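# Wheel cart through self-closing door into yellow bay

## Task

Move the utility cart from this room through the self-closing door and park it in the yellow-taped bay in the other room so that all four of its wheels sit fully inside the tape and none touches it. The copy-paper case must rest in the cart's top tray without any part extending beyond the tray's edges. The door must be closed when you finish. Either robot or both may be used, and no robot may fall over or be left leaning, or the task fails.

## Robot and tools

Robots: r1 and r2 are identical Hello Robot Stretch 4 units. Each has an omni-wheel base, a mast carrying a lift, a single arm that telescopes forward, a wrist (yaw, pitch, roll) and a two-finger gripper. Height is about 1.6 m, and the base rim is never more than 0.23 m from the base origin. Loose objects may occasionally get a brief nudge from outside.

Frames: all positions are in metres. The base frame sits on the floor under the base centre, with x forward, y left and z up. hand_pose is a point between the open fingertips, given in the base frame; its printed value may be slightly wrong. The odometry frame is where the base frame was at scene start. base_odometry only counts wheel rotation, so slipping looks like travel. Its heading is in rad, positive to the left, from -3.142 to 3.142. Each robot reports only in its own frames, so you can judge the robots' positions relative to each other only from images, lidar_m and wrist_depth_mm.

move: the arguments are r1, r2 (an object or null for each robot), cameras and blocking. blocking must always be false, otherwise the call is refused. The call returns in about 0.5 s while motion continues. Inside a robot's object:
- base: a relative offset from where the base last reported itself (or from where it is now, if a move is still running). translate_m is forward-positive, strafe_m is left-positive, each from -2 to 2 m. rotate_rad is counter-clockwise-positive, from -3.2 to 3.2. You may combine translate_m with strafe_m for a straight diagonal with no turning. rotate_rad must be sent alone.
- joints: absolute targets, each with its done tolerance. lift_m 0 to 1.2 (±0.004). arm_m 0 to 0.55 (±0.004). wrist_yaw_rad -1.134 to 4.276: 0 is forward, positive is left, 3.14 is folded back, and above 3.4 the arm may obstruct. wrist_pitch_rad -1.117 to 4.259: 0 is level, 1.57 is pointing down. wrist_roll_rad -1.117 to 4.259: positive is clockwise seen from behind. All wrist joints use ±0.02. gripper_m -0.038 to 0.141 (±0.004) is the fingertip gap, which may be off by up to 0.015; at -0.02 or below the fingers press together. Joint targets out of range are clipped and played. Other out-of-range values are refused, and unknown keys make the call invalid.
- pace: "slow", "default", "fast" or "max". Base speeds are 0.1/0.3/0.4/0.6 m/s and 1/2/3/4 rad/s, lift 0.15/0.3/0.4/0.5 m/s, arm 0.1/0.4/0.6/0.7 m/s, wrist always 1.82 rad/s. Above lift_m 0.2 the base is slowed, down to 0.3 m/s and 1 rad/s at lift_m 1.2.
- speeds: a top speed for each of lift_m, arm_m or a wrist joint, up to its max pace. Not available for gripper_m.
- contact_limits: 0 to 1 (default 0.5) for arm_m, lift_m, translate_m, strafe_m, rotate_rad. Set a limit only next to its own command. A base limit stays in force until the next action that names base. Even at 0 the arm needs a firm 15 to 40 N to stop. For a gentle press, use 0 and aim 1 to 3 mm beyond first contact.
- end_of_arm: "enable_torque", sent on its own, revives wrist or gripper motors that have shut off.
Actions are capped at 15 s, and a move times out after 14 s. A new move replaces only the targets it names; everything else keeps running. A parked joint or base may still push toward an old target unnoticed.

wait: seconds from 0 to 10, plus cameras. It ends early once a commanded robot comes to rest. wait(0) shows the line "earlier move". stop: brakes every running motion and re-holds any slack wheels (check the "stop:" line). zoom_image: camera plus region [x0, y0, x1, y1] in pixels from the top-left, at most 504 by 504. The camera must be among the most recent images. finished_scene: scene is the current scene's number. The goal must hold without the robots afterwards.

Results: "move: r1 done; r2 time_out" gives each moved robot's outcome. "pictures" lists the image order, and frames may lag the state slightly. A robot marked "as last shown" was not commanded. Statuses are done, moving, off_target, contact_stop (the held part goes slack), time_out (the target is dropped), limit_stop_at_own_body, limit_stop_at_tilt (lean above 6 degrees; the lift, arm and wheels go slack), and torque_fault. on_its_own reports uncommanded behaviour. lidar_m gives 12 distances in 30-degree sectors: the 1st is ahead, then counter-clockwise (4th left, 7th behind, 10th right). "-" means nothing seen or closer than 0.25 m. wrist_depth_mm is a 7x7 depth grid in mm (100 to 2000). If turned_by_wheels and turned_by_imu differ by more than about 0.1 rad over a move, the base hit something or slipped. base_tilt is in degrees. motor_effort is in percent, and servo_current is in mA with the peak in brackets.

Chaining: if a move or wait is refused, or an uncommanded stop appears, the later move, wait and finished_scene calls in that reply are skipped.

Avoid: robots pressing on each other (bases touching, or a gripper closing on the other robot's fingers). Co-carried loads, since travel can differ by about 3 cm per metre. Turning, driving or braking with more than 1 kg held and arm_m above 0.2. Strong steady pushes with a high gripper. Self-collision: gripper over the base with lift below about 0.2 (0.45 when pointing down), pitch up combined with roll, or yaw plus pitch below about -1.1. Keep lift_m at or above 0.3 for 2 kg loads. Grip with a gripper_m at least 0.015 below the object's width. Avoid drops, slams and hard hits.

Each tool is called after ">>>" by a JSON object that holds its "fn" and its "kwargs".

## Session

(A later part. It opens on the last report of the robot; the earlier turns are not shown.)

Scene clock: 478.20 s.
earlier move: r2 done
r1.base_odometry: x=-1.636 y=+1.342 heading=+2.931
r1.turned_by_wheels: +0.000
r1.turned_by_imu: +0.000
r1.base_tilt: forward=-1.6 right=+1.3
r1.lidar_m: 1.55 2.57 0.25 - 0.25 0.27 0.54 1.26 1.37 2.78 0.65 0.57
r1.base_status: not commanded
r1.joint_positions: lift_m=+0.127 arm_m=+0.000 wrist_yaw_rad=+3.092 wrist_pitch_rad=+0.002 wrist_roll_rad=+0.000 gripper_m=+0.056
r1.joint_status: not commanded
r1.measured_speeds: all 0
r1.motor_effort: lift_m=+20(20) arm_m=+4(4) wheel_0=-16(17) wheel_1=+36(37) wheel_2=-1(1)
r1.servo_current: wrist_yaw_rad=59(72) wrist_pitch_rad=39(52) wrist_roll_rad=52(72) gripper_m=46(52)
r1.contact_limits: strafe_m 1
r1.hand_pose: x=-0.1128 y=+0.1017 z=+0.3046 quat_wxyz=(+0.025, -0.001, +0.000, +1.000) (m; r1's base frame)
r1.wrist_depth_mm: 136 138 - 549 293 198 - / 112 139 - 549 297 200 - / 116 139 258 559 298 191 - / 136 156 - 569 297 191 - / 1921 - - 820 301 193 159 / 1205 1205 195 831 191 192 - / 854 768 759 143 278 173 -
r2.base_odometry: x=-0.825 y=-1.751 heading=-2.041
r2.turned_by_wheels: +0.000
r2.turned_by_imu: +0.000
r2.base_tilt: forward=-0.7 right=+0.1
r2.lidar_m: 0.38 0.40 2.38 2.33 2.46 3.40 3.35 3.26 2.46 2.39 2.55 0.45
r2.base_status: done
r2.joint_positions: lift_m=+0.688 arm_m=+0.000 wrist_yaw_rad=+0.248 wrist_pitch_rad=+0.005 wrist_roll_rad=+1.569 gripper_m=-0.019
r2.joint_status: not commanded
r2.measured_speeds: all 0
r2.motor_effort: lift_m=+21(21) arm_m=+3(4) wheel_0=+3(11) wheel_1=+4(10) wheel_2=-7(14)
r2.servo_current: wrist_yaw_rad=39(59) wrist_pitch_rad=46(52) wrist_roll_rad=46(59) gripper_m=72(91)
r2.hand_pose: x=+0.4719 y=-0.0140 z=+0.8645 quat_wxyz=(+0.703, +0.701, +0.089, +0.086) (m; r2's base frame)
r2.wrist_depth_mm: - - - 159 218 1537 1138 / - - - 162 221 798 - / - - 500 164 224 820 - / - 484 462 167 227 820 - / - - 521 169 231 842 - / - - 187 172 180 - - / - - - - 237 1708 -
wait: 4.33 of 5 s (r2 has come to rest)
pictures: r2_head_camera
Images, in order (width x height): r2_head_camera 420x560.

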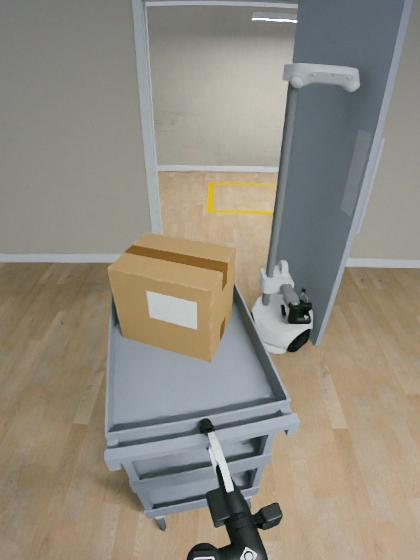

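>>> {"fn": "move", "kwargs": {"blocking": false, "cameras": [], "r2": {"base":{"strafe_m":0.15,"translate_m":0.05},"pace":"slow"}}}

>>> {"fn": "wait", "kwargs": {"seconds": 4, "cameras": ["r2_head_camera","r1_head_left_camera"]}}

Scene clock: 485.63 s.
move: r2 moving
r1: as last shown
r1.lidar_m: 1.55 2.56 0.25 - 0.25 0.26 0.57 1.27 1.37 2.79 0.63 0.61
r1.motor_effort: lift_m=+20(20) arm_m=+4(4) wheel_0=-16(16) wheel_1=+36(37) wheel_2=-1(1)
r1.servo_current: wrist_yaw_rad=52(65) wrist_pitch_rad=33(46) wrist_roll_rad=52(65) gripper_m=46(46)
r1.contact_limits: strafe_m 1
r1.wrist_depth_mm: 136 138 - 549 291 198 - / 112 138 - 559 294 200 - / 116 139 259 559 298 191 - / 137 156 - 569 298 191 - / - - - 820 300 193 158 / 1182 1182 195 831 191 192 - / 854 750 759 143 279 173 -
r2.base_odometry: x=-0.816 y=-1.760 heading=-2.041
r2.turned_by_wheels: -0.001
r2.turned_by_imu: +0.000
r2.base_tilt: forward=-0.7 right=+0.1
r2.lidar_m: 0.40 0.40 2.40 2.32 2.50 3.42 3.35 3.24 2.50 2.40 2.59 0.45
r2.base_status: translate_m moving; strafe_m moving
r2.joint_positions: lift_m=+0.688 arm_m=+0.000 wrist_yaw_rad=+0.248 wrist_pitch_rad=+0.005 wrist_roll_rad=+1.569 gripper_m=-0.019
r2.joint_status: not commanded
r2.measured_speeds: translate_m=+0.015 strafe_m=+0.048 rotate_rad=-0.001 lift_m=+0.000 arm_m=+0.000 wrist_yaw_rad=+0.000 wrist_pitch_rad=+0.000 wrist_roll_rad=+0.000
r2.motor_effort: lift_m=+21(21) arm_m=+4(4) wheel_0=-11(12) wheel_1=+9(9) wheel_2=-9(10)
r2.servo_current: wrist_yaw_rad=39(52) wrist_pitch_rad=46(46) wrist_roll_rad=39(52) gripper_m=85(85)
r2.hand_pose: x=+0.4719 y=-0.0140 z=+0.8645 quat_wxyz=(+0.703, +0.701, +0.089, +0.086) (m; r2's base frame)
r2.wrist_depth_mm: - - - 159 217 1537 1138 / - - - 161 220 831 - / - - 500 164 224 820 - / - 484 462 167 227 831 - / - - 521 169 230 842 - / - - 187 172 180 - - / - - - - 236 1756 -
pictures: none
No camera images: "cameras" was empty.

Scene clock: 487.97 s.
earlier move: r2 done
r1.base_odometry: x=-1.636 y=+1.342 heading=+2.931
r1.turned_by_wheels: +0.000
r1.turned_by_imu: +0.000
r1.base_tilt: forward=-1.6 right=+1.3
r1.lidar_m: 4.89 2.53 0.25 - 0.25 0.26 0.59 1.26 1.41 2.78 0.60 0.62
r1.base_status: not commanded
r1.joint_positions: lift_m=+0.127 arm_m=+0.000 wrist_yaw_rad=+3.092 wrist_pitch_rad=+0.002 wrist_roll_rad=+0.000 gripper_m=+0.056
r1.joint_status: not commanded
r1.measured_speeds: all 0
r1.motor_effort: lift_m=+20(20) arm_m=+4(5) wheel_0=-16(17) wheel_1=+36(37) wheel_2=-1(1)
r1.servo_current: wrist_yaw_rad=72(72) wrist_pitch_rad=39(52) wrist_roll_rad=39(72) gripper_m=46(46)
r1.contact_limits: strafe_m 1
r1.hand_pose: x=-0.1128 y=+0.1017 z=+0.3046 quat_wxyz=(+0.025, -0.001, +0.000, +1.000) (m; r1's base frame)
r1.wrist_depth_mm: 136 138 - 544 291 198 - / 112 139 - 554 297 200 - / 116 139 258 564 298 190 - / 136 156 - 569 300 191 - / 1983 - - 820 301 191 159 / 1182 1205 195 820 191 192 - / 854 750 759 143 279 174 -
r2.base_odometry: x=-0.714 y=-1.863 heading=-2.041
r2.turned_by_wheels: +0.000
r2.turned_by_imu: +0.000
r2.base_tilt: forward=-0.7 right=+0.1
r2.lidar_m: 0.41 0.43 2.22 2.17 2.31 3.36 3.41 3.46 2.65 2.55 2.71 0.43
r2.base_status: done
r2.joint_positions: lift_m=+0.688 arm_m=+0.000 wrist_yaw_rad=+0.248 wrist_pitch_rad=+0.005 wrist_roll_rad=+1.569 gripper_m=-0.019
r2.joint_status: not commanded
r2.measured_speeds: all 0
r2.motor_effort: lift_m=+21(22) arm_m=+4(4) wheel_0=-6(13) wheel_1=+5(9) wheel_2=-7(10)
r2.servo_current: wrist_yaw_rad=33(59) wrist_pitch_rad=52(52) wrist_roll_rad=39(59) gripper_m=72(91)
r2.hand_pose: x=+0.4719 y=-0.0140 z=+0.8645 quat_wxyz=(+0.703, +0.701, +0.089, +0.086) (m; r2's base frame)
r2.wrist_depth_mm: - - - 138 192 - - / - - 492 142 200 750 - / - 439 442 148 209 - - / - - 500 157 218 820 - / - - 603 165 228 - - / - - 187 171 180 1576 - / - - - - - 1708 477
wait: 2.33 of 4 s (r2 has come to rest)
pictures: r1_head_left_camera, r2_head_camera
Images, in order (width x height): r1_head_left_camera 420x672, r2_head_camera 420x560.

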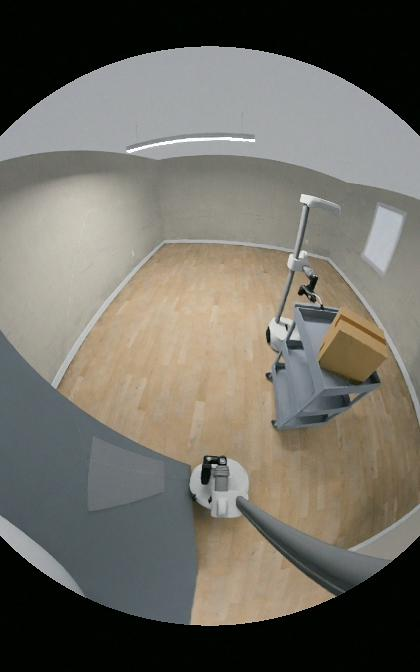

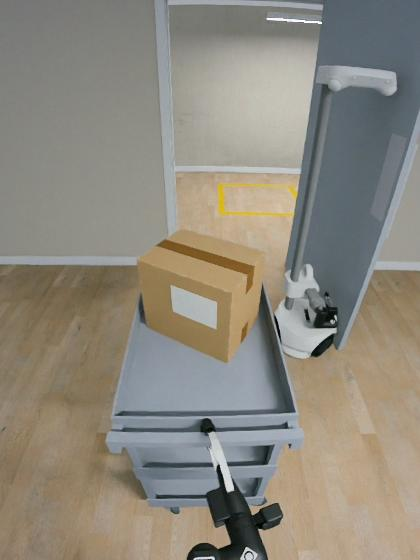

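>>> {"fn": "move", "kwargs": {"blocking": false, "cameras": [], "r2": {"base":{"translate_m":0.25,"strafe_m":0.02},"pace":"slow"}}}

>>> {"fn": "wait", "kwargs": {"seconds": 5, "cameras": ["r2_head_camera","r1_head_right_camera"]}}

Scene clock: 492.43 s.
move: r2 moving
r1: as last shown
r1.lidar_m: 4.91 2.57 0.25 - 0.25 0.25 0.57 1.28 1.38 2.79 0.59 0.66
r1.motor_effort: lift_m=+20(20) arm_m=+4(4) wheel_0=-16(17) wheel_1=+37(37) wheel_2=-1(1)
r1.servo_current: wrist_yaw_rad=52(52) wrist_pitch_rad=46(46) wrist_roll_rad=52(65) gripper_m=46(46)
r1.contact_limits: strafe_m 1
r1.wrist_depth_mm: 136 138 - 544 291 198 - / 112 139 - 554 296 200 - / 116 139 259 564 298 190 - / 136 156 - 564 300 191 - / 1921 - - 809 300 191 158 / 1205 1205 194 831 191 191 - / 831 750 759 143 279 173 -
r2.base_odometry: x=-0.719 y=-1.875 heading=-2.041
r2.turned_by_wheels: +0.000
r2.turned_by_imu: +0.001
r2.base_tilt: forward=-0.7 right=+0.1
r2.lidar_m: 0.40 0.44 2.25 2.18 2.31 3.34 3.45 3.42 2.63 2.57 2.75 0.38
r2.base_status: translate_m moving; strafe_m moving
r2.joint_positions: lift_m=+0.688 arm_m=+0.000 wrist_yaw_rad=+0.248 wrist_pitch_rad=+0.005 wrist_roll_rad=+1.569 gripper_m=-0.019
r2.joint_status: not commanded
r2.measured_speeds: translate_m=+0.049 strafe_m=+0.003 rotate_rad=+0.001 lift_m=+0.000 arm_m=+0.000 wrist_yaw_rad=+0.001 wrist_pitch_rad=+0.000 wrist_roll_rad=+0.000
r2.motor_effort: lift_m=+21(21) arm_m=+3(4) wheel_0=+7(8) wheel_1=+6(8) wheel_2=-11(12)
r2.servo_current: wrist_yaw_rad=52(59) wrist_pitch_rad=46(46) wrist_roll_rad=65(65) gripper_m=85(91)
r2.hand_pose: x=+0.4719 y=-0.0140 z=+0.8645 quat_wxyz=(+0.703, +0.701, +0.089, +0.086) (m; r2's base frame)
r2.wrist_depth_mm: - - - 134 189 - - / - - 480 140 198 - - / - 439 433 146 207 - - / - - 500 154 216 - - / - - 609 163 227 - - / - - 186 170 179 1661 - / - - - - - 1661 477
pictures: none
No camera images: "cameras" was empty.

Scene clock: 495.73 s.
earlier move: r2 done
r1.base_odometry: x=-1.636 y=+1.342 heading=+2.931
r1.turned_by_wheels: +0.000
r1.turned_by_imu: +0.000
r1.base_tilt: forward=-1.6 right=+1.3
r1.lidar_m: 4.89 2.57 0.25 - 0.25 0.25 0.57 1.27 1.40 0.60 0.55 0.74
r1.base_status: not commanded
r1.joint_positions: lift_m=+0.127 arm_m=+0.000 wrist_yaw_rad=+3.092 wrist_pitch_rad=+0.002 wrist_roll_rad=+0.000 gripper_m=+0.056
r1.joint_status: not commanded
r1.measured_speeds: all 0
r1.motor_effort: lift_m=+20(20) arm_m=+4(5) wheel_0=-16(17) wheel_1=+37(37) wheel_2=-1(1)
r1.servo_current: wrist_yaw_rad=52(91) wrist_pitch_rad=33(52) wrist_roll_rad=46(78) gripper_m=39(52)
r1.contact_limits: strafe_m 1
r1.hand_pose: x=-0.1128 y=+0.1017 z=+0.3046 quat_wxyz=(+0.025, -0.001, +0.000, +1.000) (m; r1's base frame)
r1.wrist_depth_mm: 136 138 - 544 291 198 - / 112 138 - 559 296 200 - / 116 139 259 559 298 190 - / 136 156 - 574 300 191 - / 1983 - - 820 300 192 158 / 1229 1205 193 831 191 192 - / 854 759 741 143 279 174 -
r2.base_odometry: x=-0.809 y=-2.095 heading=-2.040
r2.turned_by_wheels: +0.000
r2.turned_by_imu: +0.002
r2.base_tilt: forward=-0.7 right=+0.1
r2.lidar_m: 0.37 0.40 2.19 2.14 2.26 3.28 3.67 3.50 2.65 2.60 2.78 0.45
r2.base_status: done
r2.joint_positions: lift_m=+0.688 arm_m=+0.000 wrist_yaw_rad=+0.251 wrist_pitch_rad=+0.005 wrist_roll_rad=+1.569 gripper_m=-0.019
r2.joint_status: not commanded
r2.measured_speeds: all 0
r2.motor_effort: lift_m=+21(21) arm_m=+4(4) wheel_0=+7(14) wheel_1=+6(9) wheel_2=-5(12)
r2.servo_current: wrist_yaw_rad=52(59) wrist_pitch_rad=39(52) wrist_roll_rad=46(65) gripper_m=78(91)
r2.hand_pose: x=+0.4720 y=-0.0131 z=+0.8645 quat_wxyz=(+0.702, +0.701, +0.090, +0.087) (m; r2's base frame)
r2.wrist_depth_mm: 1708 - - 149 205 1537 - / - - 574 153 211 - - / 1863 477 455 157 216 809 - / - 488 477 163 224 831 - / - - 544 167 229 - - / - - 186 172 180 - - / - - - - - 1708 492
wait: 3.30 of 5 s (r2 has come to rest)
pictures: r1_head_right_camera, r2_head_camera
Images, in order (width x height): r1_head_right_camera 420x672, r2_head_camera 420x560.

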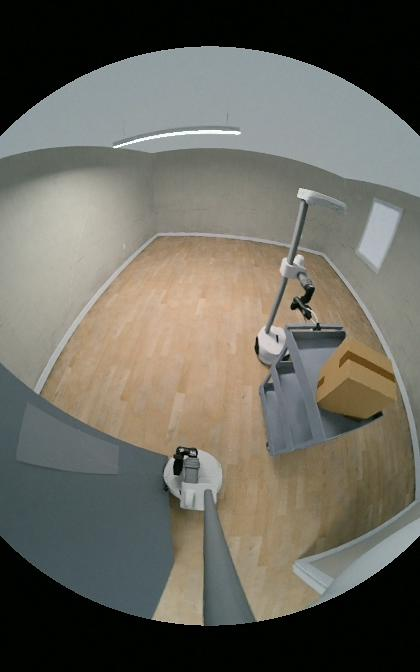

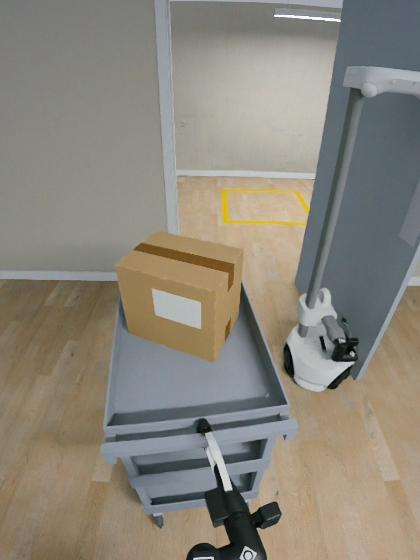

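>>> {"fn": "move", "kwargs": {"blocking": false, "cameras": [], "r2": {"base":{"strafe_m":0.15,"translate_m":0.02},"pace":"slow"}}}

>>> {"fn": "wait", "kwargs": {"seconds": 4, "cameras": ["r2_head_camera"]}}

>>> {"fn": "move", "kwargs": {"blocking": false, "cameras": [], "r2": {"base":{"translate_m":0.25,"strafe_m":-0.02},"pace":"slow"}}}

>>> {"fn": "wait", "kwargs": {"seconds": 5, "cameras": ["r2_head_camera","r1_head_right_camera"]}}

Scene clock: 506.70 s.
move: r2 moving
r1: as last shown
r1.lidar_m: 4.90 2.59 0.25 - 0.25 0.26 0.56 1.27 1.39 0.59 0.55 0.73
r1.motor_effort: lift_m=+20(20) arm_m=+4(4) wheel_0=-16(17) wheel_1=+36(37) wheel_2=-1(1)
r1.servo_current: wrist_yaw_rad=52(59) wrist_pitch_rad=46(52) wrist_roll_rad=33(65) gripper_m=39(46)
r1.contact_limits: strafe_m 1
r1.wrist_depth_mm: 136 138 - 549 293 198 - / 112 139 - 559 297 199 - / 116 139 259 559 300 191 - / 137 156 - 564 300 192 - / 1983 - - 820 301 192 158 / 1205 1182 193 820 191 192 - / 842 750 759 143 281 174 -
r2.base_odometry: x=-0.799 y=-2.102 heading=-2.041
r2.turned_by_wheels: -0.001
r2.turned_by_imu: +0.000
r2.base_tilt: forward=-0.7 right=+0.1
r2.lidar_m: 0.40 0.41 2.19 2.13 2.25 3.28 3.67 3.53 2.69 2.62 2.78 0.45
r2.base_status: translate_m moving; strafe_m moving
r2.joint_positions: lift_m=+0.688 arm_m=+0.000 wrist_yaw_rad=+0.250 wrist_pitch_rad=+0.005 wrist_roll_rad=+1.569 gripper_m=-0.019
r2.joint_status: not commanded
r2.measured_speeds: translate_m=+0.006 strafe_m=+0.051 rotate_rad=+0.000 lift_m=+0.000 arm_m=+0.000 wrist_yaw_rad=-0.020 wrist_pitch_rad=+0.000 wrist_roll_rad=+0.000
r2.motor_effort: lift_m=+21(21) arm_m=+4(4) wheel_0=-8(10) wheel_1=+7(11) wheel_2=-7(8)
r2.servo_current: wrist_yaw_rad=52(52) wrist_pitch_rad=46(52) wrist_roll_rad=52(59) gripper_m=78(85)
r2.hand_pose: x=+0.4719 y=-0.0134 z=+0.8645 quat_wxyz=(+0.703, +0.701, +0.090, +0.086) (m; r2's base frame)
r2.wrist_depth_mm: 1756 - - 151 208 1537 554 / - - 591 155 213 741 - / - 484 462 158 219 809 - / - 484 473 164 224 831 - / - - 539 168 229 - - / - - 187 172 179 - - / - - - - - 1661 496
pictures: none
No camera images: "cameras" was empty.

Scene clock: 508.93 s.
earlier move: r2 done
r1.base_odometry: x=-1.636 y=+1.342 heading=+2.931
r1.turned_by_wheels: +0.000
r1.turned_by_imu: +0.000
r1.base_tilt: forward=-1.6 right=+1.3
r1.lidar_m: 4.90 2.56 0.25 - 0.25 0.26 0.58 1.25 1.38 0.65 0.58 0.87
r1.base_status: not commanded
r1.joint_positions: lift_m=+0.127 arm_m=+0.000 wrist_yaw_rad=+3.092 wrist_pitch_rad=+0.002 wrist_roll_rad=+0.000 gripper_m=+0.056
r1.joint_status: not commanded
r1.measured_speeds: all 0
r1.motor_effort: lift_m=+20(20) arm_m=+4(4) wheel_0=-16(17) wheel_1=+36(37) wheel_2=-1(1)
r1.servo_current: wrist_yaw_rad=59(72) wrist_pitch_rad=39(52) wrist_roll_rad=39(65) gripper_m=46(46)
r1.contact_limits: strafe_m 1
r1.hand_pose: x=-0.1128 y=+0.1017 z=+0.3046 quat_wxyz=(+0.025, -0.001, +0.000, +1.000) (m; r1's base frame)
r1.wrist_depth_mm: 136 138 - 544 294 199 - / 112 139 - 559 296 199 - / 116 139 259 559 300 191 - / 136 156 - 564 300 191 - / 1921 - - 820 301 193 158 / 1205 1205 193 820 191 193 - / 854 750 759 143 279 174 -
r2.base_odometry: x=-0.685 y=-2.180 heading=-2.041
r2.turned_by_wheels: +0.000
r2.turned_by_imu: +0.000
r2.base_tilt: forward=-0.6 right=+0.1
r2.lidar_m: 0.42 0.43 2.04 1.99 2.14 3.06 3.68 3.71 2.82 2.75 1.56 0.41
r2.base_status: done
r2.joint_positions: lift_m=+0.688 arm_m=+0.000 wrist_yaw_rad=+0.247 wrist_pitch_rad=+0.005 wrist_roll_rad=+1.569 gripper_m=-0.019
r2.joint_status: not commanded
r2.measured_speeds: all 0
r2.motor_effort: lift_m=+21(21) arm_m=+4(4) wheel_0=-6(13) wheel_1=+3(11) wheel_2=-5(10)
r2.servo_current: wrist_yaw_rad=39(59) wrist_pitch_rad=39(52) wrist_roll_rad=46(59) gripper_m=78(85)
r2.hand_pose: x=+0.4719 y=-0.0142 z=+0.8645 quat_wxyz=(+0.703, +0.701, +0.089, +0.085) (m; r2's base frame)
r2.wrist_depth_mm: 1756 - 530 129 183 - - / - 459 449 134 192 - - / - 436 439 141 205 - - / - - 525 149 216 - - / - - 647 160 225 - - / - - 186 171 179 1576 - / - - - - - 1708 473
wait: 2.23 of 4 s (r2 has come to rest)
pictures: r2_head_camera
Images, in order (width x height): r2_head_camera 420x560.

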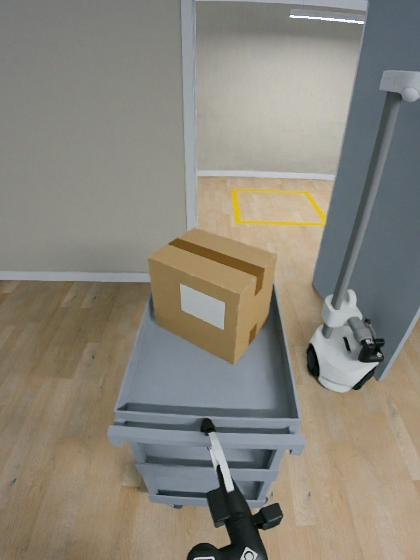

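Scene clock: 509.43 s.
move: r2 moving
r1: as last shown
r1.lidar_m: 4.88 2.57 0.25 - 0.25 0.26 0.59 1.27 1.39 0.64 0.57 0.89
r1.motor_effort: lift_m=+20(20) arm_m=+4(4) wheel_0=-17(17) wheel_1=+36(37) wheel_2=-1(1)
r1.servo_current: wrist_yaw_rad=46(59) wrist_pitch_rad=39(46) wrist_roll_rad=59(59) gripper_m=39(46)
r1.contact_limits: strafe_m 1
r1.wrist_depth_mm: 136 138 - 549 293 198 - / 112 139 - 549 294 200 - / 116 139 259 559 300 191 - / 136 156 - 569 300 193 - / 1921 - - 820 303 192 158 / 1205 1182 194 831 191 192 - / 866 741 759 143 279 174 -
r2.base_odometry: x=-0.691 y=-2.191 heading=-2.041
r2.turned_by_wheels: +0.000
r2.turned_by_imu: +0.000
r2.base_tilt: forward=-0.7 right=+0.1
r2.lidar_m: 0.40 0.45 2.05 1.98 2.13 3.06 3.70 3.68 2.81 2.75 1.55 0.41
r2.base_status: translate_m moving; strafe_m moving
r2.joint_positions: lift_m=+0.688 arm_m=+0.000 wrist_yaw_rad=+0.248 wrist_pitch_rad=+0.005 wrist_roll_rad=+1.569 gripper_m=-0.019
r2.joint_status: not commanded
r2.measured_speeds: translate_m=+0.049 strafe_m=-0.005 rotate_rad=+0.001 lift_m=+0.000 arm_m=+0.000 wrist_yaw_rad=+0.013 wrist_pitch_rad=+0.000 wrist_roll_rad=+0.000
r2.motor_effort: lift_m=+21(21) arm_m=+4(4) wheel_0=+12(12) wheel_1=+7(8) wheel_2=-12(14)
r2.servo_current: wrist_yaw_rad=52(59) wrist_pitch_rad=39(46) wrist_roll_rad=46(52) gripper_m=78(85)
r2.hand_pose: x=+0.4719 y=-0.0140 z=+0.8645 quat_wxyz=(+0.703, +0.701, +0.089, +0.086) (m; r2's base frame)
r2.wrist_depth_mm: 1756 - 521 126 180 - - / - 469 442 130 190 - - / - 436 439 138 202 - - / - - 525 146 214 - - / - - - 157 223 - - / - - 186 170 178 1576 512 / - - - - - 1661 473
pictures: none
No camera images: "cameras" was empty.

Scene clock: 512.73 s.
earlier move: r2 done
r1.base_odometry: x=-1.636 y=+1.342 heading=+2.931
r1.turned_by_wheels: +0.000
r1.turned_by_imu: +0.000
r1.base_tilt: forward=-1.6 right=+1.3
r1.lidar_m: 4.91 2.56 0.25 - 0.25 0.25 0.59 1.28 1.37 0.65 0.65 0.98
r1.base_status: not commanded
r1.joint_positions: lift_m=+0.127 arm_m=+0.000 wrist_yaw_rad=+3.092 wrist_pitch_rad=+0.002 wrist_roll_rad=+0.000 gripper_m=+0.056
r1.joint_status: not commanded
r1.measured_speeds: all 0
r1.motor_effort: lift_m=+20(20) arm_m=+4(4) wheel_0=-16(17) wheel_1=+36(37) wheel_2=-1(1)
r1.servo_current: wrist_yaw_rad=52(72) wrist_pitch_rad=39(52) wrist_roll_rad=33(65) gripper_m=39(52)
r1.contact_limits: strafe_m 1
r1.hand_pose: x=-0.1128 y=+0.1017 z=+0.3046 quat_wxyz=(+0.025, -0.001, +0.000, +1.000) (m; r1's base frame)
r1.wrist_depth_mm: 136 138 - 549 291 198 - / 112 139 - 554 296 200 - / 116 139 259 559 297 190 - / 137 156 - 564 300 193 - / 1983 - - 831 301 191 158 / 1205 1205 193 831 191 191 - / 842 750 750 143 279 174 -
r2.base_odometry: x=-0.816 y=-2.394 heading=-2.041
r2.turned_by_wheels: +0.000
r2.turned_by_imu: +0.002
r2.base_tilt: forward=-0.7 right=+0.1
r2.lidar_m: 0.40 0.41 2.05 2.00 2.10 3.07 3.97 3.71 2.81 2.76 1.12 0.41
r2.base_status: done
r2.joint_positions: lift_m=+0.688 arm_m=+0.000 wrist_yaw_rad=+0.251 wrist_pitch_rad=+0.005 wrist_roll_rad=+1.569 gripper_m=-0.019
r2.joint_status: not commanded
r2.measured_speeds: all 0
r2.motor_effort: lift_m=+21(21) arm_m=+4(4) wheel_0=+7(13) wheel_1=+6(9) wheel_2=-5(14)
r2.servo_current: wrist_yaw_rad=52(65) wrist_pitch_rad=46(52) wrist_roll_rad=59(65) gripper_m=85(91)
r2.hand_pose: x=+0.4720 y=-0.0130 z=+0.8645 quat_wxyz=(+0.702, +0.701, +0.090, +0.087) (m; r2's base frame)
r2.wrist_depth_mm: - - - 147 204 1537 - / - - 564 152 209 - - / - 449 449 155 216 809 - / - 477 477 162 222 831 - / - - 554 168 229 - - / - - 186 171 180 - - / - - - - 243 1756 488
wait: 3.30 of 5 s (r2 has come to rest)
pictures: r1_head_right_camera, r2_head_camera
Images, in order (width x height): r1_head_right_camera 420x672, r2_head_camera 420x560.

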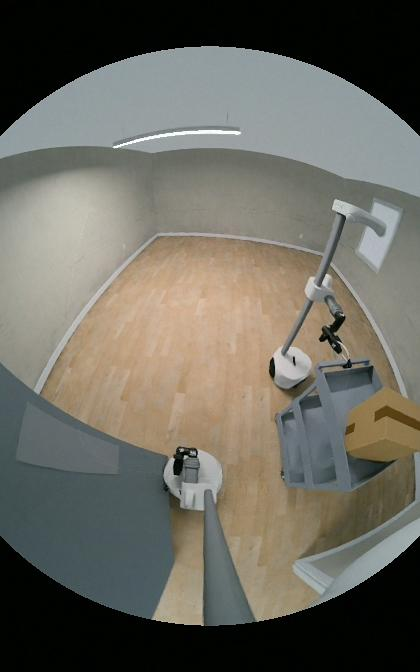

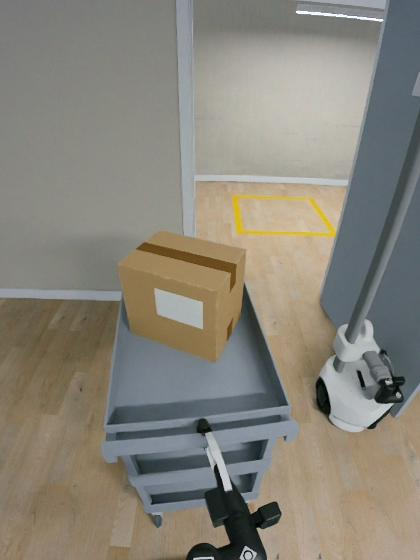

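>>> {"fn": "move", "kwargs": {"blocking": false, "cameras": [], "r2": {"base":{"translate_m":-0.1,"strafe_m":-0.18},"pace":"slow"}}}

>>> {"fn": "wait", "kwargs": {"seconds": 4, "cameras": []}}

>>> {"fn": "move", "kwargs": {"blocking": false, "cameras": [], "r2": {"base":{"translate_m":-0.5,"strafe_m":-0.23},"pace":"slow"}}}

>>> {"fn": "wait", "kwargs": {"seconds": 8, "cameras": ["r2_head_camera"]}}

>>> {"fn": "move", "kwargs": {"blocking": false, "cameras": [], "r2": {"base":{"strafe_m":0.25,"translate_m":0.03},"pace":"slow"}}}

>>> {"fn": "wait", "kwargs": {"seconds": 5, "cameras": ["r2_head_camera","r1_head_right_camera"]}}

Scene clock: 526.87 s.
move: r2 moving
r1: as last shown
r1.lidar_m: 4.90 2.57 0.25 - 0.25 0.25 0.58 1.26 1.39 0.63 0.65 0.97
r1.servo_current: wrist_yaw_rad=46(59) wrist_pitch_rad=46(52) wrist_roll_rad=59(59) gripper_m=39(46)
r1.contact_limits: strafe_m 1
r1.wrist_depth_mm: 136 138 - 544 291 198 - / 112 139 - 554 297 199 - / 116 139 259 559 297 191 - / 137 156 - 569 298 191 - / 1921 - - 820 301 192 158 / 1205 1182 193 820 191 192 - / 854 750 759 143 282 174 -
r2.base_odometry: x=-0.823 y=-2.384 heading=-2.039
r2.turned_by_wheels: +0.001
r2.turned_by_imu: +0.002
r2.base_tilt: forward=-0.6 right=+0.1
r2.lidar_m: 0.41 0.41 2.06 2.01 2.14 3.06 3.96 3.70 2.82 2.72 1.13 0.44
r2.base_status: translate_m moving; strafe_m moving
r2.joint_positions: lift_m=+0.688 arm_m=+0.000 wrist_yaw_rad=+0.252 wrist_pitch_rad=+0.005 wrist_roll_rad=+1.569 gripper_m=-0.019
r2.joint_status: not commanded
r2.measured_speeds: translate_m=-0.023 strafe_m=-0.044 rotate_rad=+0.002 lift_m=+0.000 arm_m=+0.000 wrist_yaw_rad=+0.000 wrist_pitch_rad=+0.000 wrist_roll_rad=+0.000
r2.motor_effort: lift_m=+21(21) arm_m=+4(4) wheel_0=+9(12) wheel_1=-7(9) wheel_2=+11(12)
r2.servo_current: wrist_yaw_rad=39(52) wrist_pitch_rad=46(46) wrist_roll_rad=33(52) gripper_m=78(85)
r2.hand_pose: x=+0.4720 y=-0.0127 z=+0.8645 quat_wxyz=(+0.702, +0.701, +0.091, +0.087) (m; r2's base frame)
r2.wrist_depth_mm: - - - 148 206 1499 - / - - 569 153 210 - - / - 452 452 156 216 820 - / - 473 473 163 222 831 - / - - 544 168 229 - - / - - 185 172 179 - - / - - - - 242 1661 492
pictures: none
No camera images: "cameras" was empty.

Scene clock: 529.70 s.
earlier move: r2 done
r1.base_odometry: x=-1.636 y=+1.342 heading=+2.931
r1.turned_by_wheels: +0.000
r1.turned_by_imu: +0.000
r1.base_tilt: forward=-1.6 right=+1.3
r1.lidar_m: 4.91 2.57 0.25 - 0.25 0.25 0.58 1.26 1.41 0.60 0.59 0.67
r1.base_status: not commanded
r1.joint_positions: lift_m=+0.127 arm_m=+0.000 wrist_yaw_rad=+3.092 wrist_pitch_rad=+0.002 wrist_roll_rad=+0.000 gripper_m=+0.056
r1.joint_status: not commanded
r1.measured_speeds: all 0
r1.motor_effort: lift_m=+20(20) arm_m=+4(4) wheel_0=-16(17) wheel_1=+36(37) wheel_2=-1(1)
r1.servo_current: wrist_yaw_rad=26(72) wrist_pitch_rad=39(52) wrist_roll_rad=46(72) gripper_m=39(52)
r1.contact_limits: strafe_m 1
r1.hand_pose: x=-0.1128 y=+0.1017 z=+0.3046 quat_wxyz=(+0.025, -0.001, +0.000, +1.000) (m; r1's base frame)
r1.wrist_depth_mm: 136 138 - 549 291 198 - / 112 139 - 554 296 199 - / 116 139 258 564 298 190 - / 137 157 - 564 300 191 - / 1983 - - 831 301 192 158 / 1205 1182 195 831 191 192 - / 854 750 750 143 279 174 -
r2.base_odometry: x=-0.931 y=-2.224 heading=-2.040
r2.turned_by_wheels: -0.001
r2.turned_by_imu: +0.000
r2.base_tilt: forward=-0.7 right=+0.1
r2.lidar_m: 0.38 0.36 2.23 2.17 2.34 3.36 3.87 3.42 2.63 2.56 2.71 0.47
r2.base_status: done
r2.joint_positions: lift_m=+0.688 arm_m=+0.000 wrist_yaw_rad=+0.252 wrist_pitch_rad=+0.005 wrist_roll_rad=+1.569 gripper_m=-0.019
r2.joint_status: not commanded
r2.measured_speeds: all 0
r2.motor_effort: lift_m=+21(21) arm_m=+4(4) wheel_0=+3(12) wheel_1=-5(10) wheel_2=+7(12)
r2.servo_current: wrist_yaw_rad=46(65) wrist_pitch_rad=46(52) wrist_roll_rad=46(59) gripper_m=78(85)
r2.hand_pose: x=+0.4720 y=-0.0127 z=+0.8645 quat_wxyz=(+0.702, +0.701, +0.091, +0.087) (m; r2's base frame)
r2.wrist_depth_mm: - - - 180 241 1537 1160 / 1756 - - 178 239 1661 530 / 1756 - 654 177 237 809 - / - 469 466 236 236 842 - / - 480 484 174 235 854 - / - - 187 173 180 - - / - - 585 - - - -
wait: 2.83 of 4 s (r2 has come to rest)
pictures: none
No camera images: "cameras" was empty.

Scene clock: 530.20 s.
move: r2 moving
r1: as last shown
r1.lidar_m: 4.89 2.59 0.25 - 0.25 0.26 0.56 1.29 1.38 0.59 0.57 0.67
r1.servo_current: wrist_yaw_rad=52(59) wrist_pitch_rad=46(46) wrist_roll_rad=46(59) gripper_m=39(46)
r1.contact_limits: strafe_m 1
r1.wrist_depth_mm: 136 138 - 544 291 199 - / 112 138 - 559 296 199 - / 116 139 258 559 300 191 - / 137 156 - 559 300 191 - / 1921 - - 809 301 193 158 / 1182 1160 193 831 191 192 - / 842 750 759 143 281 174 -
r2.base_odometry: x=-0.931 y=-2.210 heading=-2.040
r2.turned_by_wheels: +0.000
r2.turned_by_imu: +0.000
r2.base_tilt: forward=-0.6 right=+0.1
r2.lidar_m: 0.37 0.35 2.24 2.18 2.34 3.34 3.86 3.39 2.62 2.55 2.71 0.46
r2.base_status: translate_m moving; strafe_m moving
r2.joint_positions: lift_m=+0.688 arm_m=+0.000 wrist_yaw_rad=+0.252 wrist_pitch_rad=+0.005 wrist_roll_rad=+1.569 gripper_m=-0.019
r2.joint_status: not commanded
r2.measured_speeds: translate_m=-0.049 strafe_m=-0.022 rotate_rad=-0.001 lift_m=+0.000 arm_m=+0.000 wrist_yaw_rad=+0.000 wrist_pitch_rad=+0.000 wrist_roll_rad=+0.000
r2.motor_effort: lift_m=+21(21) arm_m=+4(4) wheel_0=-6(8) wheel_1=-9(9) wheel_2=+11(12)
r2.servo_current: wrist_yaw_rad=46(52) wrist_pitch_rad=46(52) wrist_roll_rad=46(59) gripper_m=78(85)
r2.hand_pose: x=+0.4720 y=-0.0127 z=+0.8645 quat_wxyz=(+0.702, +0.701, +0.091, +0.087) (m; r2's base frame)
r2.wrist_depth_mm: 1618 - - 180 240 1537 1160 / 1808 - - 178 239 1661 525 / 1808 - 654 177 238 820 - / - 469 469 234 236 842 - / - 488 488 175 236 842 - / - - 187 173 180 - - / - - 580 - - - -
pictures: none
No camera images: "cameras" was empty.

Scene clock: 536.40 s.
earlier move: r2 done
r1.base_odometry: x=-1.636 y=+1.342 heading=+2.931
r1.turned_by_wheels: +0.000
r1.turned_by_imu: +0.000
r1.base_tilt: forward=-1.6 right=+1.3
r1.lidar_m: 1.04 2.58 0.25 - 0.25 0.25 0.59 1.26 1.38 2.80 0.65 0.64
r1.base_status: not commanded
r1.joint_positions: lift_m=+0.127 arm_m=+0.000 wrist_yaw_rad=+3.092 wrist_pitch_rad=+0.002 wrist_roll_rad=+0.000 gripper_m=+0.056
r1.joint_status: not commanded
r1.measured_speeds: all 0
r1.motor_effort: lift_m=+20(20) arm_m=+4(4) wheel_0=-16(17) wheel_1=+37(37) wheel_2=-1(1)
r1.servo_current: wrist_yaw_rad=46(78) wrist_pitch_rad=46(52) wrist_roll_rad=33(65) gripper_m=39(52)
r1.contact_limits: strafe_m 1
r1.hand_pose: x=-0.1128 y=+0.1017 z=+0.3046 quat_wxyz=(+0.025, -0.001, +0.000, +1.000) (m; r1's base frame)
r1.wrist_depth_mm: 136 138 - 549 293 198 - / 112 138 - 559 297 199 - / 116 139 259 559 297 191 - / 137 156 - 569 301 191 - / 1983 - - 820 300 192 158 / 1205 1205 194 820 191 192 - / 842 750 759 143 279 173 -
r2.base_odometry: x=-0.910 y=-1.674 heading=-2.041
r2.turned_by_wheels: +0.000
r2.turned_by_imu: +0.000
r2.base_tilt: forward=-0.7 right=+0.0
r2.lidar_m: 0.38 0.37 2.49 2.43 2.60 3.39 3.34 3.09 2.34 2.30 2.43 0.48
r2.base_status: done
r2.joint_positions: lift_m=+0.688 arm_m=+0.000 wrist_yaw_rad=+0.251 wrist_pitch_rad=+0.005 wrist_roll_rad=+1.569 gripper_m=-0.019
r2.joint_status: not commanded
r2.measured_speeds: all 0
r2.motor_effort: lift_m=+21(21) arm_m=+4(4) wheel_0=-5(11) wheel_1=-5(10) wheel_2=+5(13)
r2.servo_current: wrist_yaw_rad=46(59) wrist_pitch_rad=52(52) wrist_roll_rad=52(59) gripper_m=78(91)
r2.hand_pose: x=+0.4720 y=-0.0131 z=+0.8645 quat_wxyz=(+0.702, +0.701, +0.090, +0.087) (m; r2's base frame)
r2.wrist_depth_mm: - - 1336 187 251 1098 1025 / - - - 185 246 1661 1098 / - - - 182 243 820 - / - - 500 179 240 842 - / - - 477 176 236 831 - / - - 187 173 179 - - / - - 554 - 228 - -
wait: 6.20 of 8 s (r2 has come to rest)
pictures: r2_head_camera
Images, in order (width x height): r2_head_camera 420x560.

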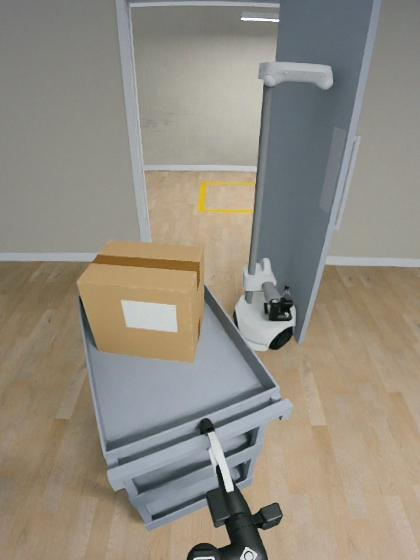

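Scene clock: 536.90 s.
move: r2 moving
r1: as last shown
r1.lidar_m: 1.04 2.56 0.25 - 0.25 0.26 0.60 1.25 1.38 2.80 0.66 0.62
r1.motor_effort: lift_m=+20(20) arm_m=+4(4) wheel_0=-16(17) wheel_1=+36(37) wheel_2=-1(1)
r1.servo_current: wrist_yaw_rad=39(59) wrist_pitch_rad=39(46) wrist_roll_rad=39(65) gripper_m=46(46)
r1.contact_limits: strafe_m 1
r1.wrist_depth_mm: 136 138 - 549 291 198 - / 112 138 - 559 294 199 - / 116 139 259 564 298 191 - / 136 156 - 569 301 191 - / 1983 - - 809 301 192 158 / 1205 1205 193 831 190 192 - / 854 750 750 143 281 173 -
r2.base_odometry: x=-0.899 y=-1.681 heading=-2.042
r2.turned_by_wheels: -0.001
r2.turned_by_imu: -0.001
r2.base_tilt: forward=-0.7 right=+0.1
r2.lidar_m: 0.37 0.36 2.48 2.41 2.55 3.37 3.35 3.12 2.37 2.31 2.46 0.48
r2.base_status: translate_m moving; strafe_m moving
r2.joint_positions: lift_m=+0.688 arm_m=+0.000 wrist_yaw_rad=+0.247 wrist_pitch_rad=+0.005 wrist_roll_rad=+1.569 gripper_m=-0.019
r2.joint_status: not commanded
r2.measured_speeds: translate_m=+0.006 strafe_m=+0.052 rotate_rad=+0.003 lift_m=+0.000 arm_m=+0.000 wrist_yaw_rad=-0.002 wrist_pitch_rad=+0.000 wrist_roll_rad=+0.000
r2.motor_effort: lift_m=+21(21) arm_m=+4(4) wheel_0=-8(13) wheel_1=+7(8) wheel_2=-10(10)
r2.servo_current: wrist_yaw_rad=46(52) wrist_pitch_rad=39(52) wrist_roll_rad=46(52) gripper_m=72(85)
r2.hand_pose: x=+0.4719 y=-0.0144 z=+0.8645 quat_wxyz=(+0.703, +0.701, +0.089, +0.085) (m; r2's base frame)
r2.wrist_depth_mm: - - - 188 253 1098 1042 / - - - 185 247 1661 1118 / - - - 182 243 809 - / - - 504 179 238 842 - / - - 477 176 235 820 - / - - 186 172 180 - - / - - 554 - 228 - -
pictures: none
No camera images: "cameras" was empty.

Scene clock: 540.13 s.
earlier move: r2 done
r1.base_odometry: x=-1.636 y=+1.342 heading=+2.931
r1.turned_by_wheels: +0.000
r1.turned_by_imu: +0.000
r1.base_tilt: forward=-1.6 right=+1.3
r1.lidar_m: 4.91 2.56 0.25 - 0.25 0.25 0.56 1.25 1.40 2.79 0.66 0.68
r1.base_status: not commanded
r1.joint_positions: lift_m=+0.127 arm_m=+0.000 wrist_yaw_rad=+3.092 wrist_pitch_rad=+0.002 wrist_roll_rad=+0.000 gripper_m=+0.056
r1.joint_status: not commanded
r1.measured_speeds: all 0
r1.motor_effort: lift_m=+20(20) arm_m=+4(4) wheel_0=-16(17) wheel_1=+36(37) wheel_2=-1(1)
r1.servo_current: wrist_yaw_rad=46(72) wrist_pitch_rad=46(52) wrist_roll_rad=39(65) gripper_m=39(46)
r1.contact_limits: strafe_m 1
r1.hand_pose: x=-0.1128 y=+0.1017 z=+0.3046 quat_wxyz=(+0.025, -0.001, +0.000, +1.000) (m; r1's base frame)
r1.wrist_depth_mm: 136 138 - 544 293 198 - / 112 139 - 554 297 199 - / 116 139 260 564 297 191 - / 137 156 - 569 300 191 - / 1921 - - 820 298 192 158 / 1182 1205 194 831 191 193 - / 842 759 759 143 278 173 -
r2.base_odometry: x=-0.701 y=-1.814 heading=-2.041
r2.turned_by_wheels: +0.000
r2.turned_by_imu: +0.000
r2.base_tilt: forward=-0.7 right=+0.1
r2.lidar_m: 0.37 0.42 2.23 2.19 2.35 3.35 3.35 3.43 2.62 2.55 2.72 0.42
r2.base_status: done
r2.joint_positions: lift_m=+0.688 arm_m=+0.000 wrist_yaw_rad=+0.246 wrist_pitch_rad=+0.005 wrist_roll_rad=+1.569 gripper_m=-0.019
r2.joint_status: not commanded
r2.measured_speeds: all 0
r2.motor_effort: lift_m=+21(21) arm_m=+4(4) wheel_0=-6(13) wheel_1=+4(9) wheel_2=-7(11)
r2.servo_current: wrist_yaw_rad=46(59) wrist_pitch_rad=46(52) wrist_roll_rad=52(59) gripper_m=78(91)
r2.hand_pose: x=+0.4719 y=-0.0144 z=+0.8645 quat_wxyz=(+0.703, +0.701, +0.089, +0.085) (m; r2's base frame)
r2.wrist_depth_mm: - - - 142 198 1336 - / - - 521 147 205 - - / - 462 445 152 213 - - / - - 492 159 220 831 - / - - 569 166 229 - - / - - 186 171 180 - - / - - - - 246 1708 488
wait: 3.23 of 5 s (r2 has come to rest)
pictures: r1_head_right_camera, r2_head_camera
Images, in order (width x height): r1_head_right_camera 420x672, r2_head_camera 420x560.

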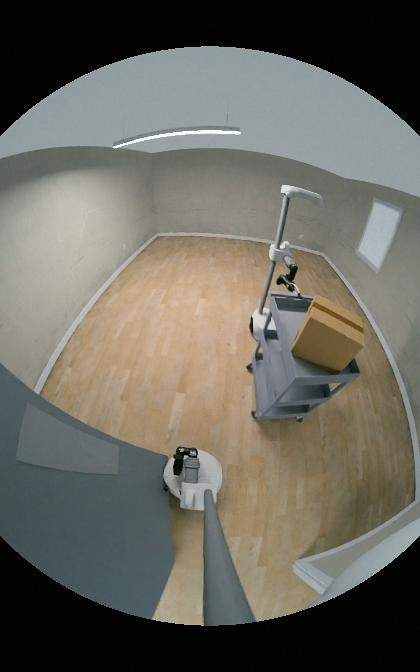

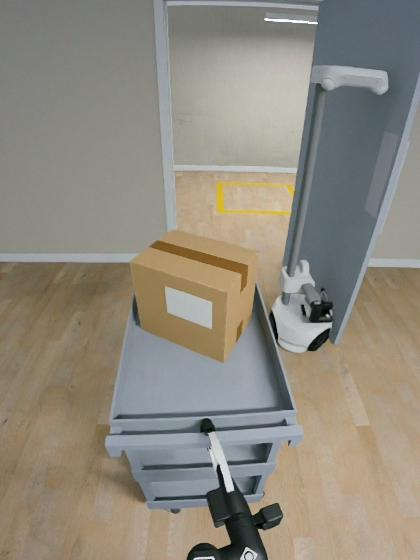

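>>> {"fn": "move", "kwargs": {"blocking": false, "cameras": [], "r2": {"base":{"translate_m":0.15,"strafe_m":0.12},"pace":"slow"}}}

>>> {"fn": "wait", "kwargs": {"seconds": 4, "cameras": ["r2_head_camera"]}}

>>> {"fn": "move", "kwargs": {"blocking": false, "cameras": [], "r2": {"base":{"translate_m":0.2,"strafe_m":-0.02},"pace":"slow"}}}

>>> {"fn": "wait", "kwargs": {"seconds": 4, "cameras": ["r2_head_camera","r1_head_right_camera"]}}

Scene clock: 550.13 s.
move: r2 moving
r1: as last shown
r1.lidar_m: 4.91 2.58 0.25 - 0.25 0.25 0.57 1.28 1.39 2.80 0.65 0.65
r1.servo_current: wrist_yaw_rad=39(52) wrist_pitch_rad=39(46) wrist_roll_rad=39(59) gripper_m=39(46)
r1.contact_limits: strafe_m 1
r1.wrist_depth_mm: 136 138 - 549 293 199 - / 112 139 - 559 296 200 - / 116 139 259 559 298 191 - / 136 156 - 559 300 191 - / 1983 - - 820 298 191 158 / 1205 1182 193 831 191 192 - / 842 759 759 143 279 173 -
r2.base_odometry: x=-0.698 y=-1.827 heading=-2.042
r2.turned_by_wheels: -0.001
r2.turned_by_imu: +0.000
r2.base_tilt: forward=-0.7 right=+0.1
r2.lidar_m: 0.41 0.43 2.25 2.20 2.32 3.32 3.37 3.43 2.61 2.56 2.72 0.42
r2.base_status: translate_m moving; strafe_m moving
r2.joint_positions: lift_m=+0.688 arm_m=+0.000 wrist_yaw_rad=+0.246 wrist_pitch_rad=+0.005 wrist_roll_rad=+1.569 gripper_m=-0.019
r2.joint_status: not commanded
r2.measured_speeds: translate_m=+0.041 strafe_m=+0.033 rotate_rad=+0.000 lift_m=+0.000 arm_m=+0.000 wrist_yaw_rad=+0.002 wrist_pitch_rad=+0.000 wrist_roll_rad=+0.000
r2.motor_effort: lift_m=+21(21) arm_m=+4(4) wheel_0=-3(9) wheel_1=+8(10) wheel_2=-12(12)
r2.servo_current: wrist_yaw_rad=52(59) wrist_pitch_rad=39(52) wrist_roll_rad=39(59) gripper_m=78(85)
r2.hand_pose: x=+0.4719 y=-0.0144 z=+0.8645 quat_wxyz=(+0.703, +0.701, +0.089, +0.085) (m; r2's base frame)
r2.wrist_depth_mm: - - - 140 196 741 - / - - 512 146 204 - - / - 442 442 150 211 - - / - - 492 158 219 842 - / - - 580 165 228 - - / - - 186 171 178 - - / - - - - 247 1661 484
pictures: none
No camera images: "cameras" was empty.

Scene clock: 552.77 s.
earlier move: r2 done
r1.base_odometry: x=-1.636 y=+1.342 heading=+2.931
r1.turned_by_wheels: +0.000
r1.turned_by_imu: +0.000
r1.base_tilt: forward=-1.6 right=+1.3
r1.lidar_m: 4.92 2.56 0.25 - 0.25 0.26 0.58 1.28 1.39 2.78 0.60 0.79
r1.base_status: not commanded
r1.joint_positions: lift_m=+0.127 arm_m=+0.000 wrist_yaw_rad=+3.092 wrist_pitch_rad=+0.002 wrist_roll_rad=+0.000 gripper_m=+0.056
r1.joint_status: not commanded
r1.measured_speeds: all 0
r1.motor_effort: lift_m=+20(20) arm_m=+4(4) wheel_0=-16(17) wheel_1=+36(37) wheel_2=-1(1)
r1.servo_current: wrist_yaw_rad=59(65) wrist_pitch_rad=46(52) wrist_roll_rad=59(59) gripper_m=39(52)
r1.contact_limits: strafe_m 1
r1.hand_pose: x=-0.1128 y=+0.1017 z=+0.3046 quat_wxyz=(+0.025, -0.001, +0.000, +1.000) (m; r1's base frame)
r1.wrist_depth_mm: 136 138 - 554 293 199 - / 112 139 - 549 296 199 - / 116 139 258 559 298 191 - / 136 156 - 564 300 191 - / 1983 - - 820 300 193 158 / 1205 1205 194 820 191 192 - / 854 750 750 143 279 174 -
r2.base_odometry: x=-0.662 y=-2.002 heading=-2.042
r2.turned_by_wheels: +0.000
r2.turned_by_imu: +0.001
r2.base_tilt: forward=-0.7 right=+0.1
r2.lidar_m: 0.43 0.45 2.13 2.06 2.21 3.12 3.52 3.60 2.75 2.68 2.84 0.41
r2.base_status: done
r2.joint_positions: lift_m=+0.688 arm_m=+0.000 wrist_yaw_rad=+0.249 wrist_pitch_rad=+0.005 wrist_roll_rad=+1.569 gripper_m=-0.019
r2.joint_status: not commanded
r2.measured_speeds: all 0
r2.motor_effort: lift_m=+21(21) arm_m=+4(4) wheel_0=-3(9) wheel_1=+5(10) wheel_2=-6(12)
r2.servo_current: wrist_yaw_rad=59(65) wrist_pitch_rad=46(52) wrist_roll_rad=46(59) gripper_m=78(85)
r2.hand_pose: x=+0.4719 y=-0.0136 z=+0.8645 quat_wxyz=(+0.703, +0.701, +0.090, +0.086) (m; r2's base frame)
r2.wrist_depth_mm: - - 525 127 181 - - / - 462 449 131 190 - - / - 445 439 140 203 - - / - - 521 147 215 - - / - - 640 159 225 - - / - - 186 170 178 1618 517 / - - - - - 1708 473
wait: 2.63 of 4 s (r2 has come to rest)
pictures: r2_head_camera
Images, in order (width x height): r2_head_camera 420x560.

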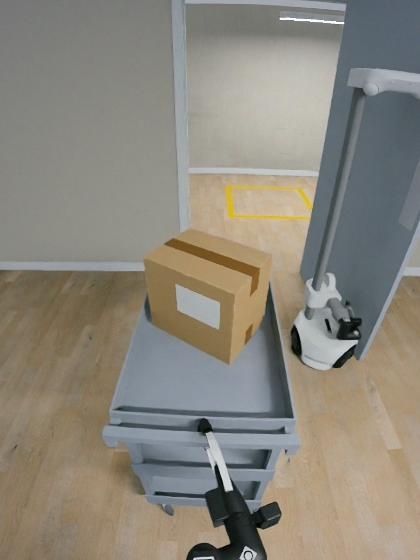

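Scene clock: 553.27 s.
move: r2 moving
r1: as last shown
r1.lidar_m: 4.90 2.58 0.25 - 0.25 0.25 0.60 1.27 1.38 2.81 0.61 0.80
r1.servo_current: wrist_yaw_rad=46(52) wrist_pitch_rad=39(46) wrist_roll_rad=33(59) gripper_m=39(46)
r1.contact_limits: strafe_m 1
r1.wrist_depth_mm: 136 138 - 554 293 199 - / 112 139 - 554 296 200 - / 116 139 258 564 298 191 - / 136 156 - 564 298 192 - / 1983 - - 820 300 193 158 / 1160 1205 194 831 191 193 - / 854 759 759 143 281 173 -
r2.base_odometry: x=-0.669 y=-2.012 heading=-2.041
r2.turned_by_wheels: +0.001
r2.turned_by_imu: +0.001
r2.base_tilt: forward=-0.7 right=+0.0
r2.lidar_m: 0.42 0.44 2.12 2.07 2.22 3.16 3.52 3.58 2.76 2.68 2.84 0.41
r2.base_status: translate_m moving; strafe_m moving
r2.joint_positions: lift_m=+0.688 arm_m=+0.000 wrist_yaw_rad=+0.250 wrist_pitch_rad=+0.005 wrist_roll_rad=+1.569 gripper_m=-0.019
r2.joint_status: not commanded
r2.measured_speeds: translate_m=+0.049 strafe_m=-0.005 rotate_rad=+0.001 lift_m=+0.000 arm_m=+0.000 wrist_yaw_rad=+0.000 wrist_pitch_rad=+0.000 wrist_roll_rad=+0.000
r2.motor_effort: lift_m=+21(21) arm_m=+4(4) wheel_0=+7(12) wheel_1=+6(8) wheel_2=-9(12)
r2.servo_current: wrist_yaw_rad=59(59) wrist_pitch_rad=39(52) wrist_roll_rad=39(59) gripper_m=72(85)
r2.hand_pose: x=+0.4719 y=-0.0135 z=+0.8645 quat_wxyz=(+0.703, +0.701, +0.090, +0.086) (m; r2's base frame)
r2.wrist_depth_mm: - - 539 127 181 - - / - 469 449 131 190 - - / - 445 436 139 203 - - / - - 521 147 214 - - / - - 647 158 225 - - / - - 186 171 178 1661 517 / - - - - - 1661 477
pictures: none
No camera images: "cameras" was empty.

Scene clock: 556.07 s.
earlier move: r2 done
r1.base_odometry: x=-1.636 y=+1.342 heading=+2.931
r1.turned_by_wheels: +0.000
r1.turned_by_imu: +0.000
r1.base_tilt: forward=-1.6 right=+1.3
r1.lidar_m: 4.90 2.57 0.25 - 0.25 0.26 0.57 1.25 1.37 0.58 0.59 0.82
r1.base_status: not commanded
r1.joint_positions: lift_m=+0.127 arm_m=+0.000 wrist_yaw_rad=+3.092 wrist_pitch_rad=+0.002 wrist_roll_rad=+0.000 gripper_m=+0.056
r1.joint_status: not commanded
r1.measured_speeds: all 0
r1.motor_effort: lift_m=+20(20) arm_m=+4(4) wheel_0=-17(17) wheel_1=+36(37) wheel_2=-1(1)
r1.servo_current: wrist_yaw_rad=46(65) wrist_pitch_rad=46(52) wrist_roll_rad=46(65) gripper_m=39(52)
r1.contact_limits: strafe_m 1
r1.hand_pose: x=-0.1128 y=+0.1017 z=+0.3046 quat_wxyz=(+0.025, -0.001, +0.000, +1.000) (m; r1's base frame)
r1.wrist_depth_mm: 136 138 - 549 293 198 - / 112 138 - 554 297 200 - / 116 139 259 559 298 191 - / 137 156 - 559 297 191 - / 1921 - - 820 300 193 158 / 1205 1205 194 831 191 192 - / 854 750 750 143 281 173 -
r2.base_odometry: x=-0.770 y=-2.171 heading=-2.041
r2.turned_by_wheels: +0.000
r2.turned_by_imu: +0.001
r2.base_tilt: forward=-0.7 right=+0.1
r2.lidar_m: 0.41 0.44 2.14 2.09 2.22 3.18 3.72 3.58 2.73 2.66 2.85 0.43
r2.base_status: done
r2.joint_positions: lift_m=+0.688 arm_m=+0.000 wrist_yaw_rad=+0.252 wrist_pitch_rad=+0.005 wrist_roll_rad=+1.569 gripper_m=-0.019
r2.joint_status: not commanded
r2.measured_speeds: all 0
r2.motor_effort: lift_m=+21(21) arm_m=+3(4) wheel_0=+7(12) wheel_1=+4(9) wheel_2=-5(12)
r2.servo_current: wrist_yaw_rad=46(59) wrist_pitch_rad=46(52) wrist_roll_rad=46(59) gripper_m=78(85)
r2.hand_pose: x=+0.4720 y=-0.0129 z=+0.8645 quat_wxyz=(+0.702, +0.701, +0.090, +0.087) (m; r2's base frame)
r2.wrist_depth_mm: 1708 - - 142 197 1397 - / 1756 - 530 147 204 - - / - 452 442 151 212 - - / - 492 484 158 220 831 - / - - 574 166 229 - - / - - 186 171 179 - - / - - - - - 1661 496
wait: 2.80 of 4 s (r2 has come to rest)
pictures: r1_head_right_camera, r2_head_camera
Images, in order (width x height): r1_head_right_camera 420x672, r2_head_camera 420x560.

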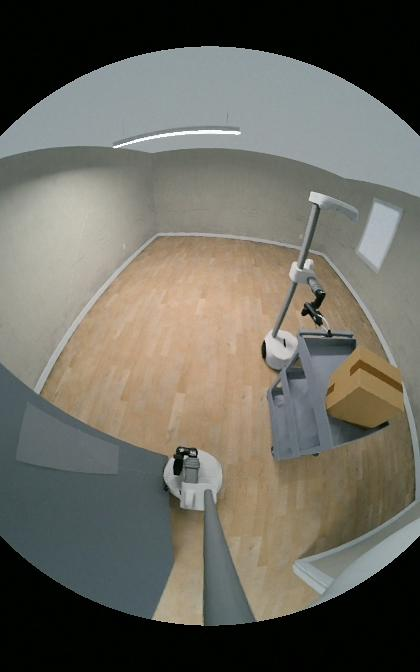

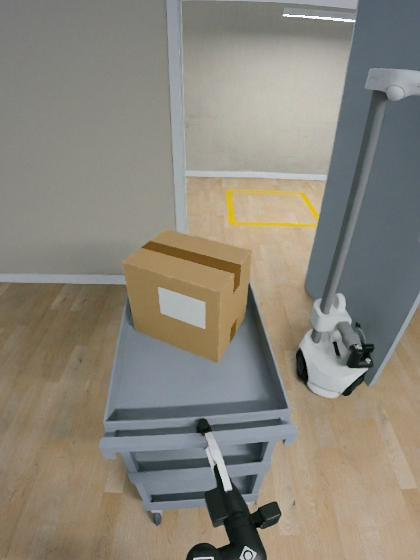

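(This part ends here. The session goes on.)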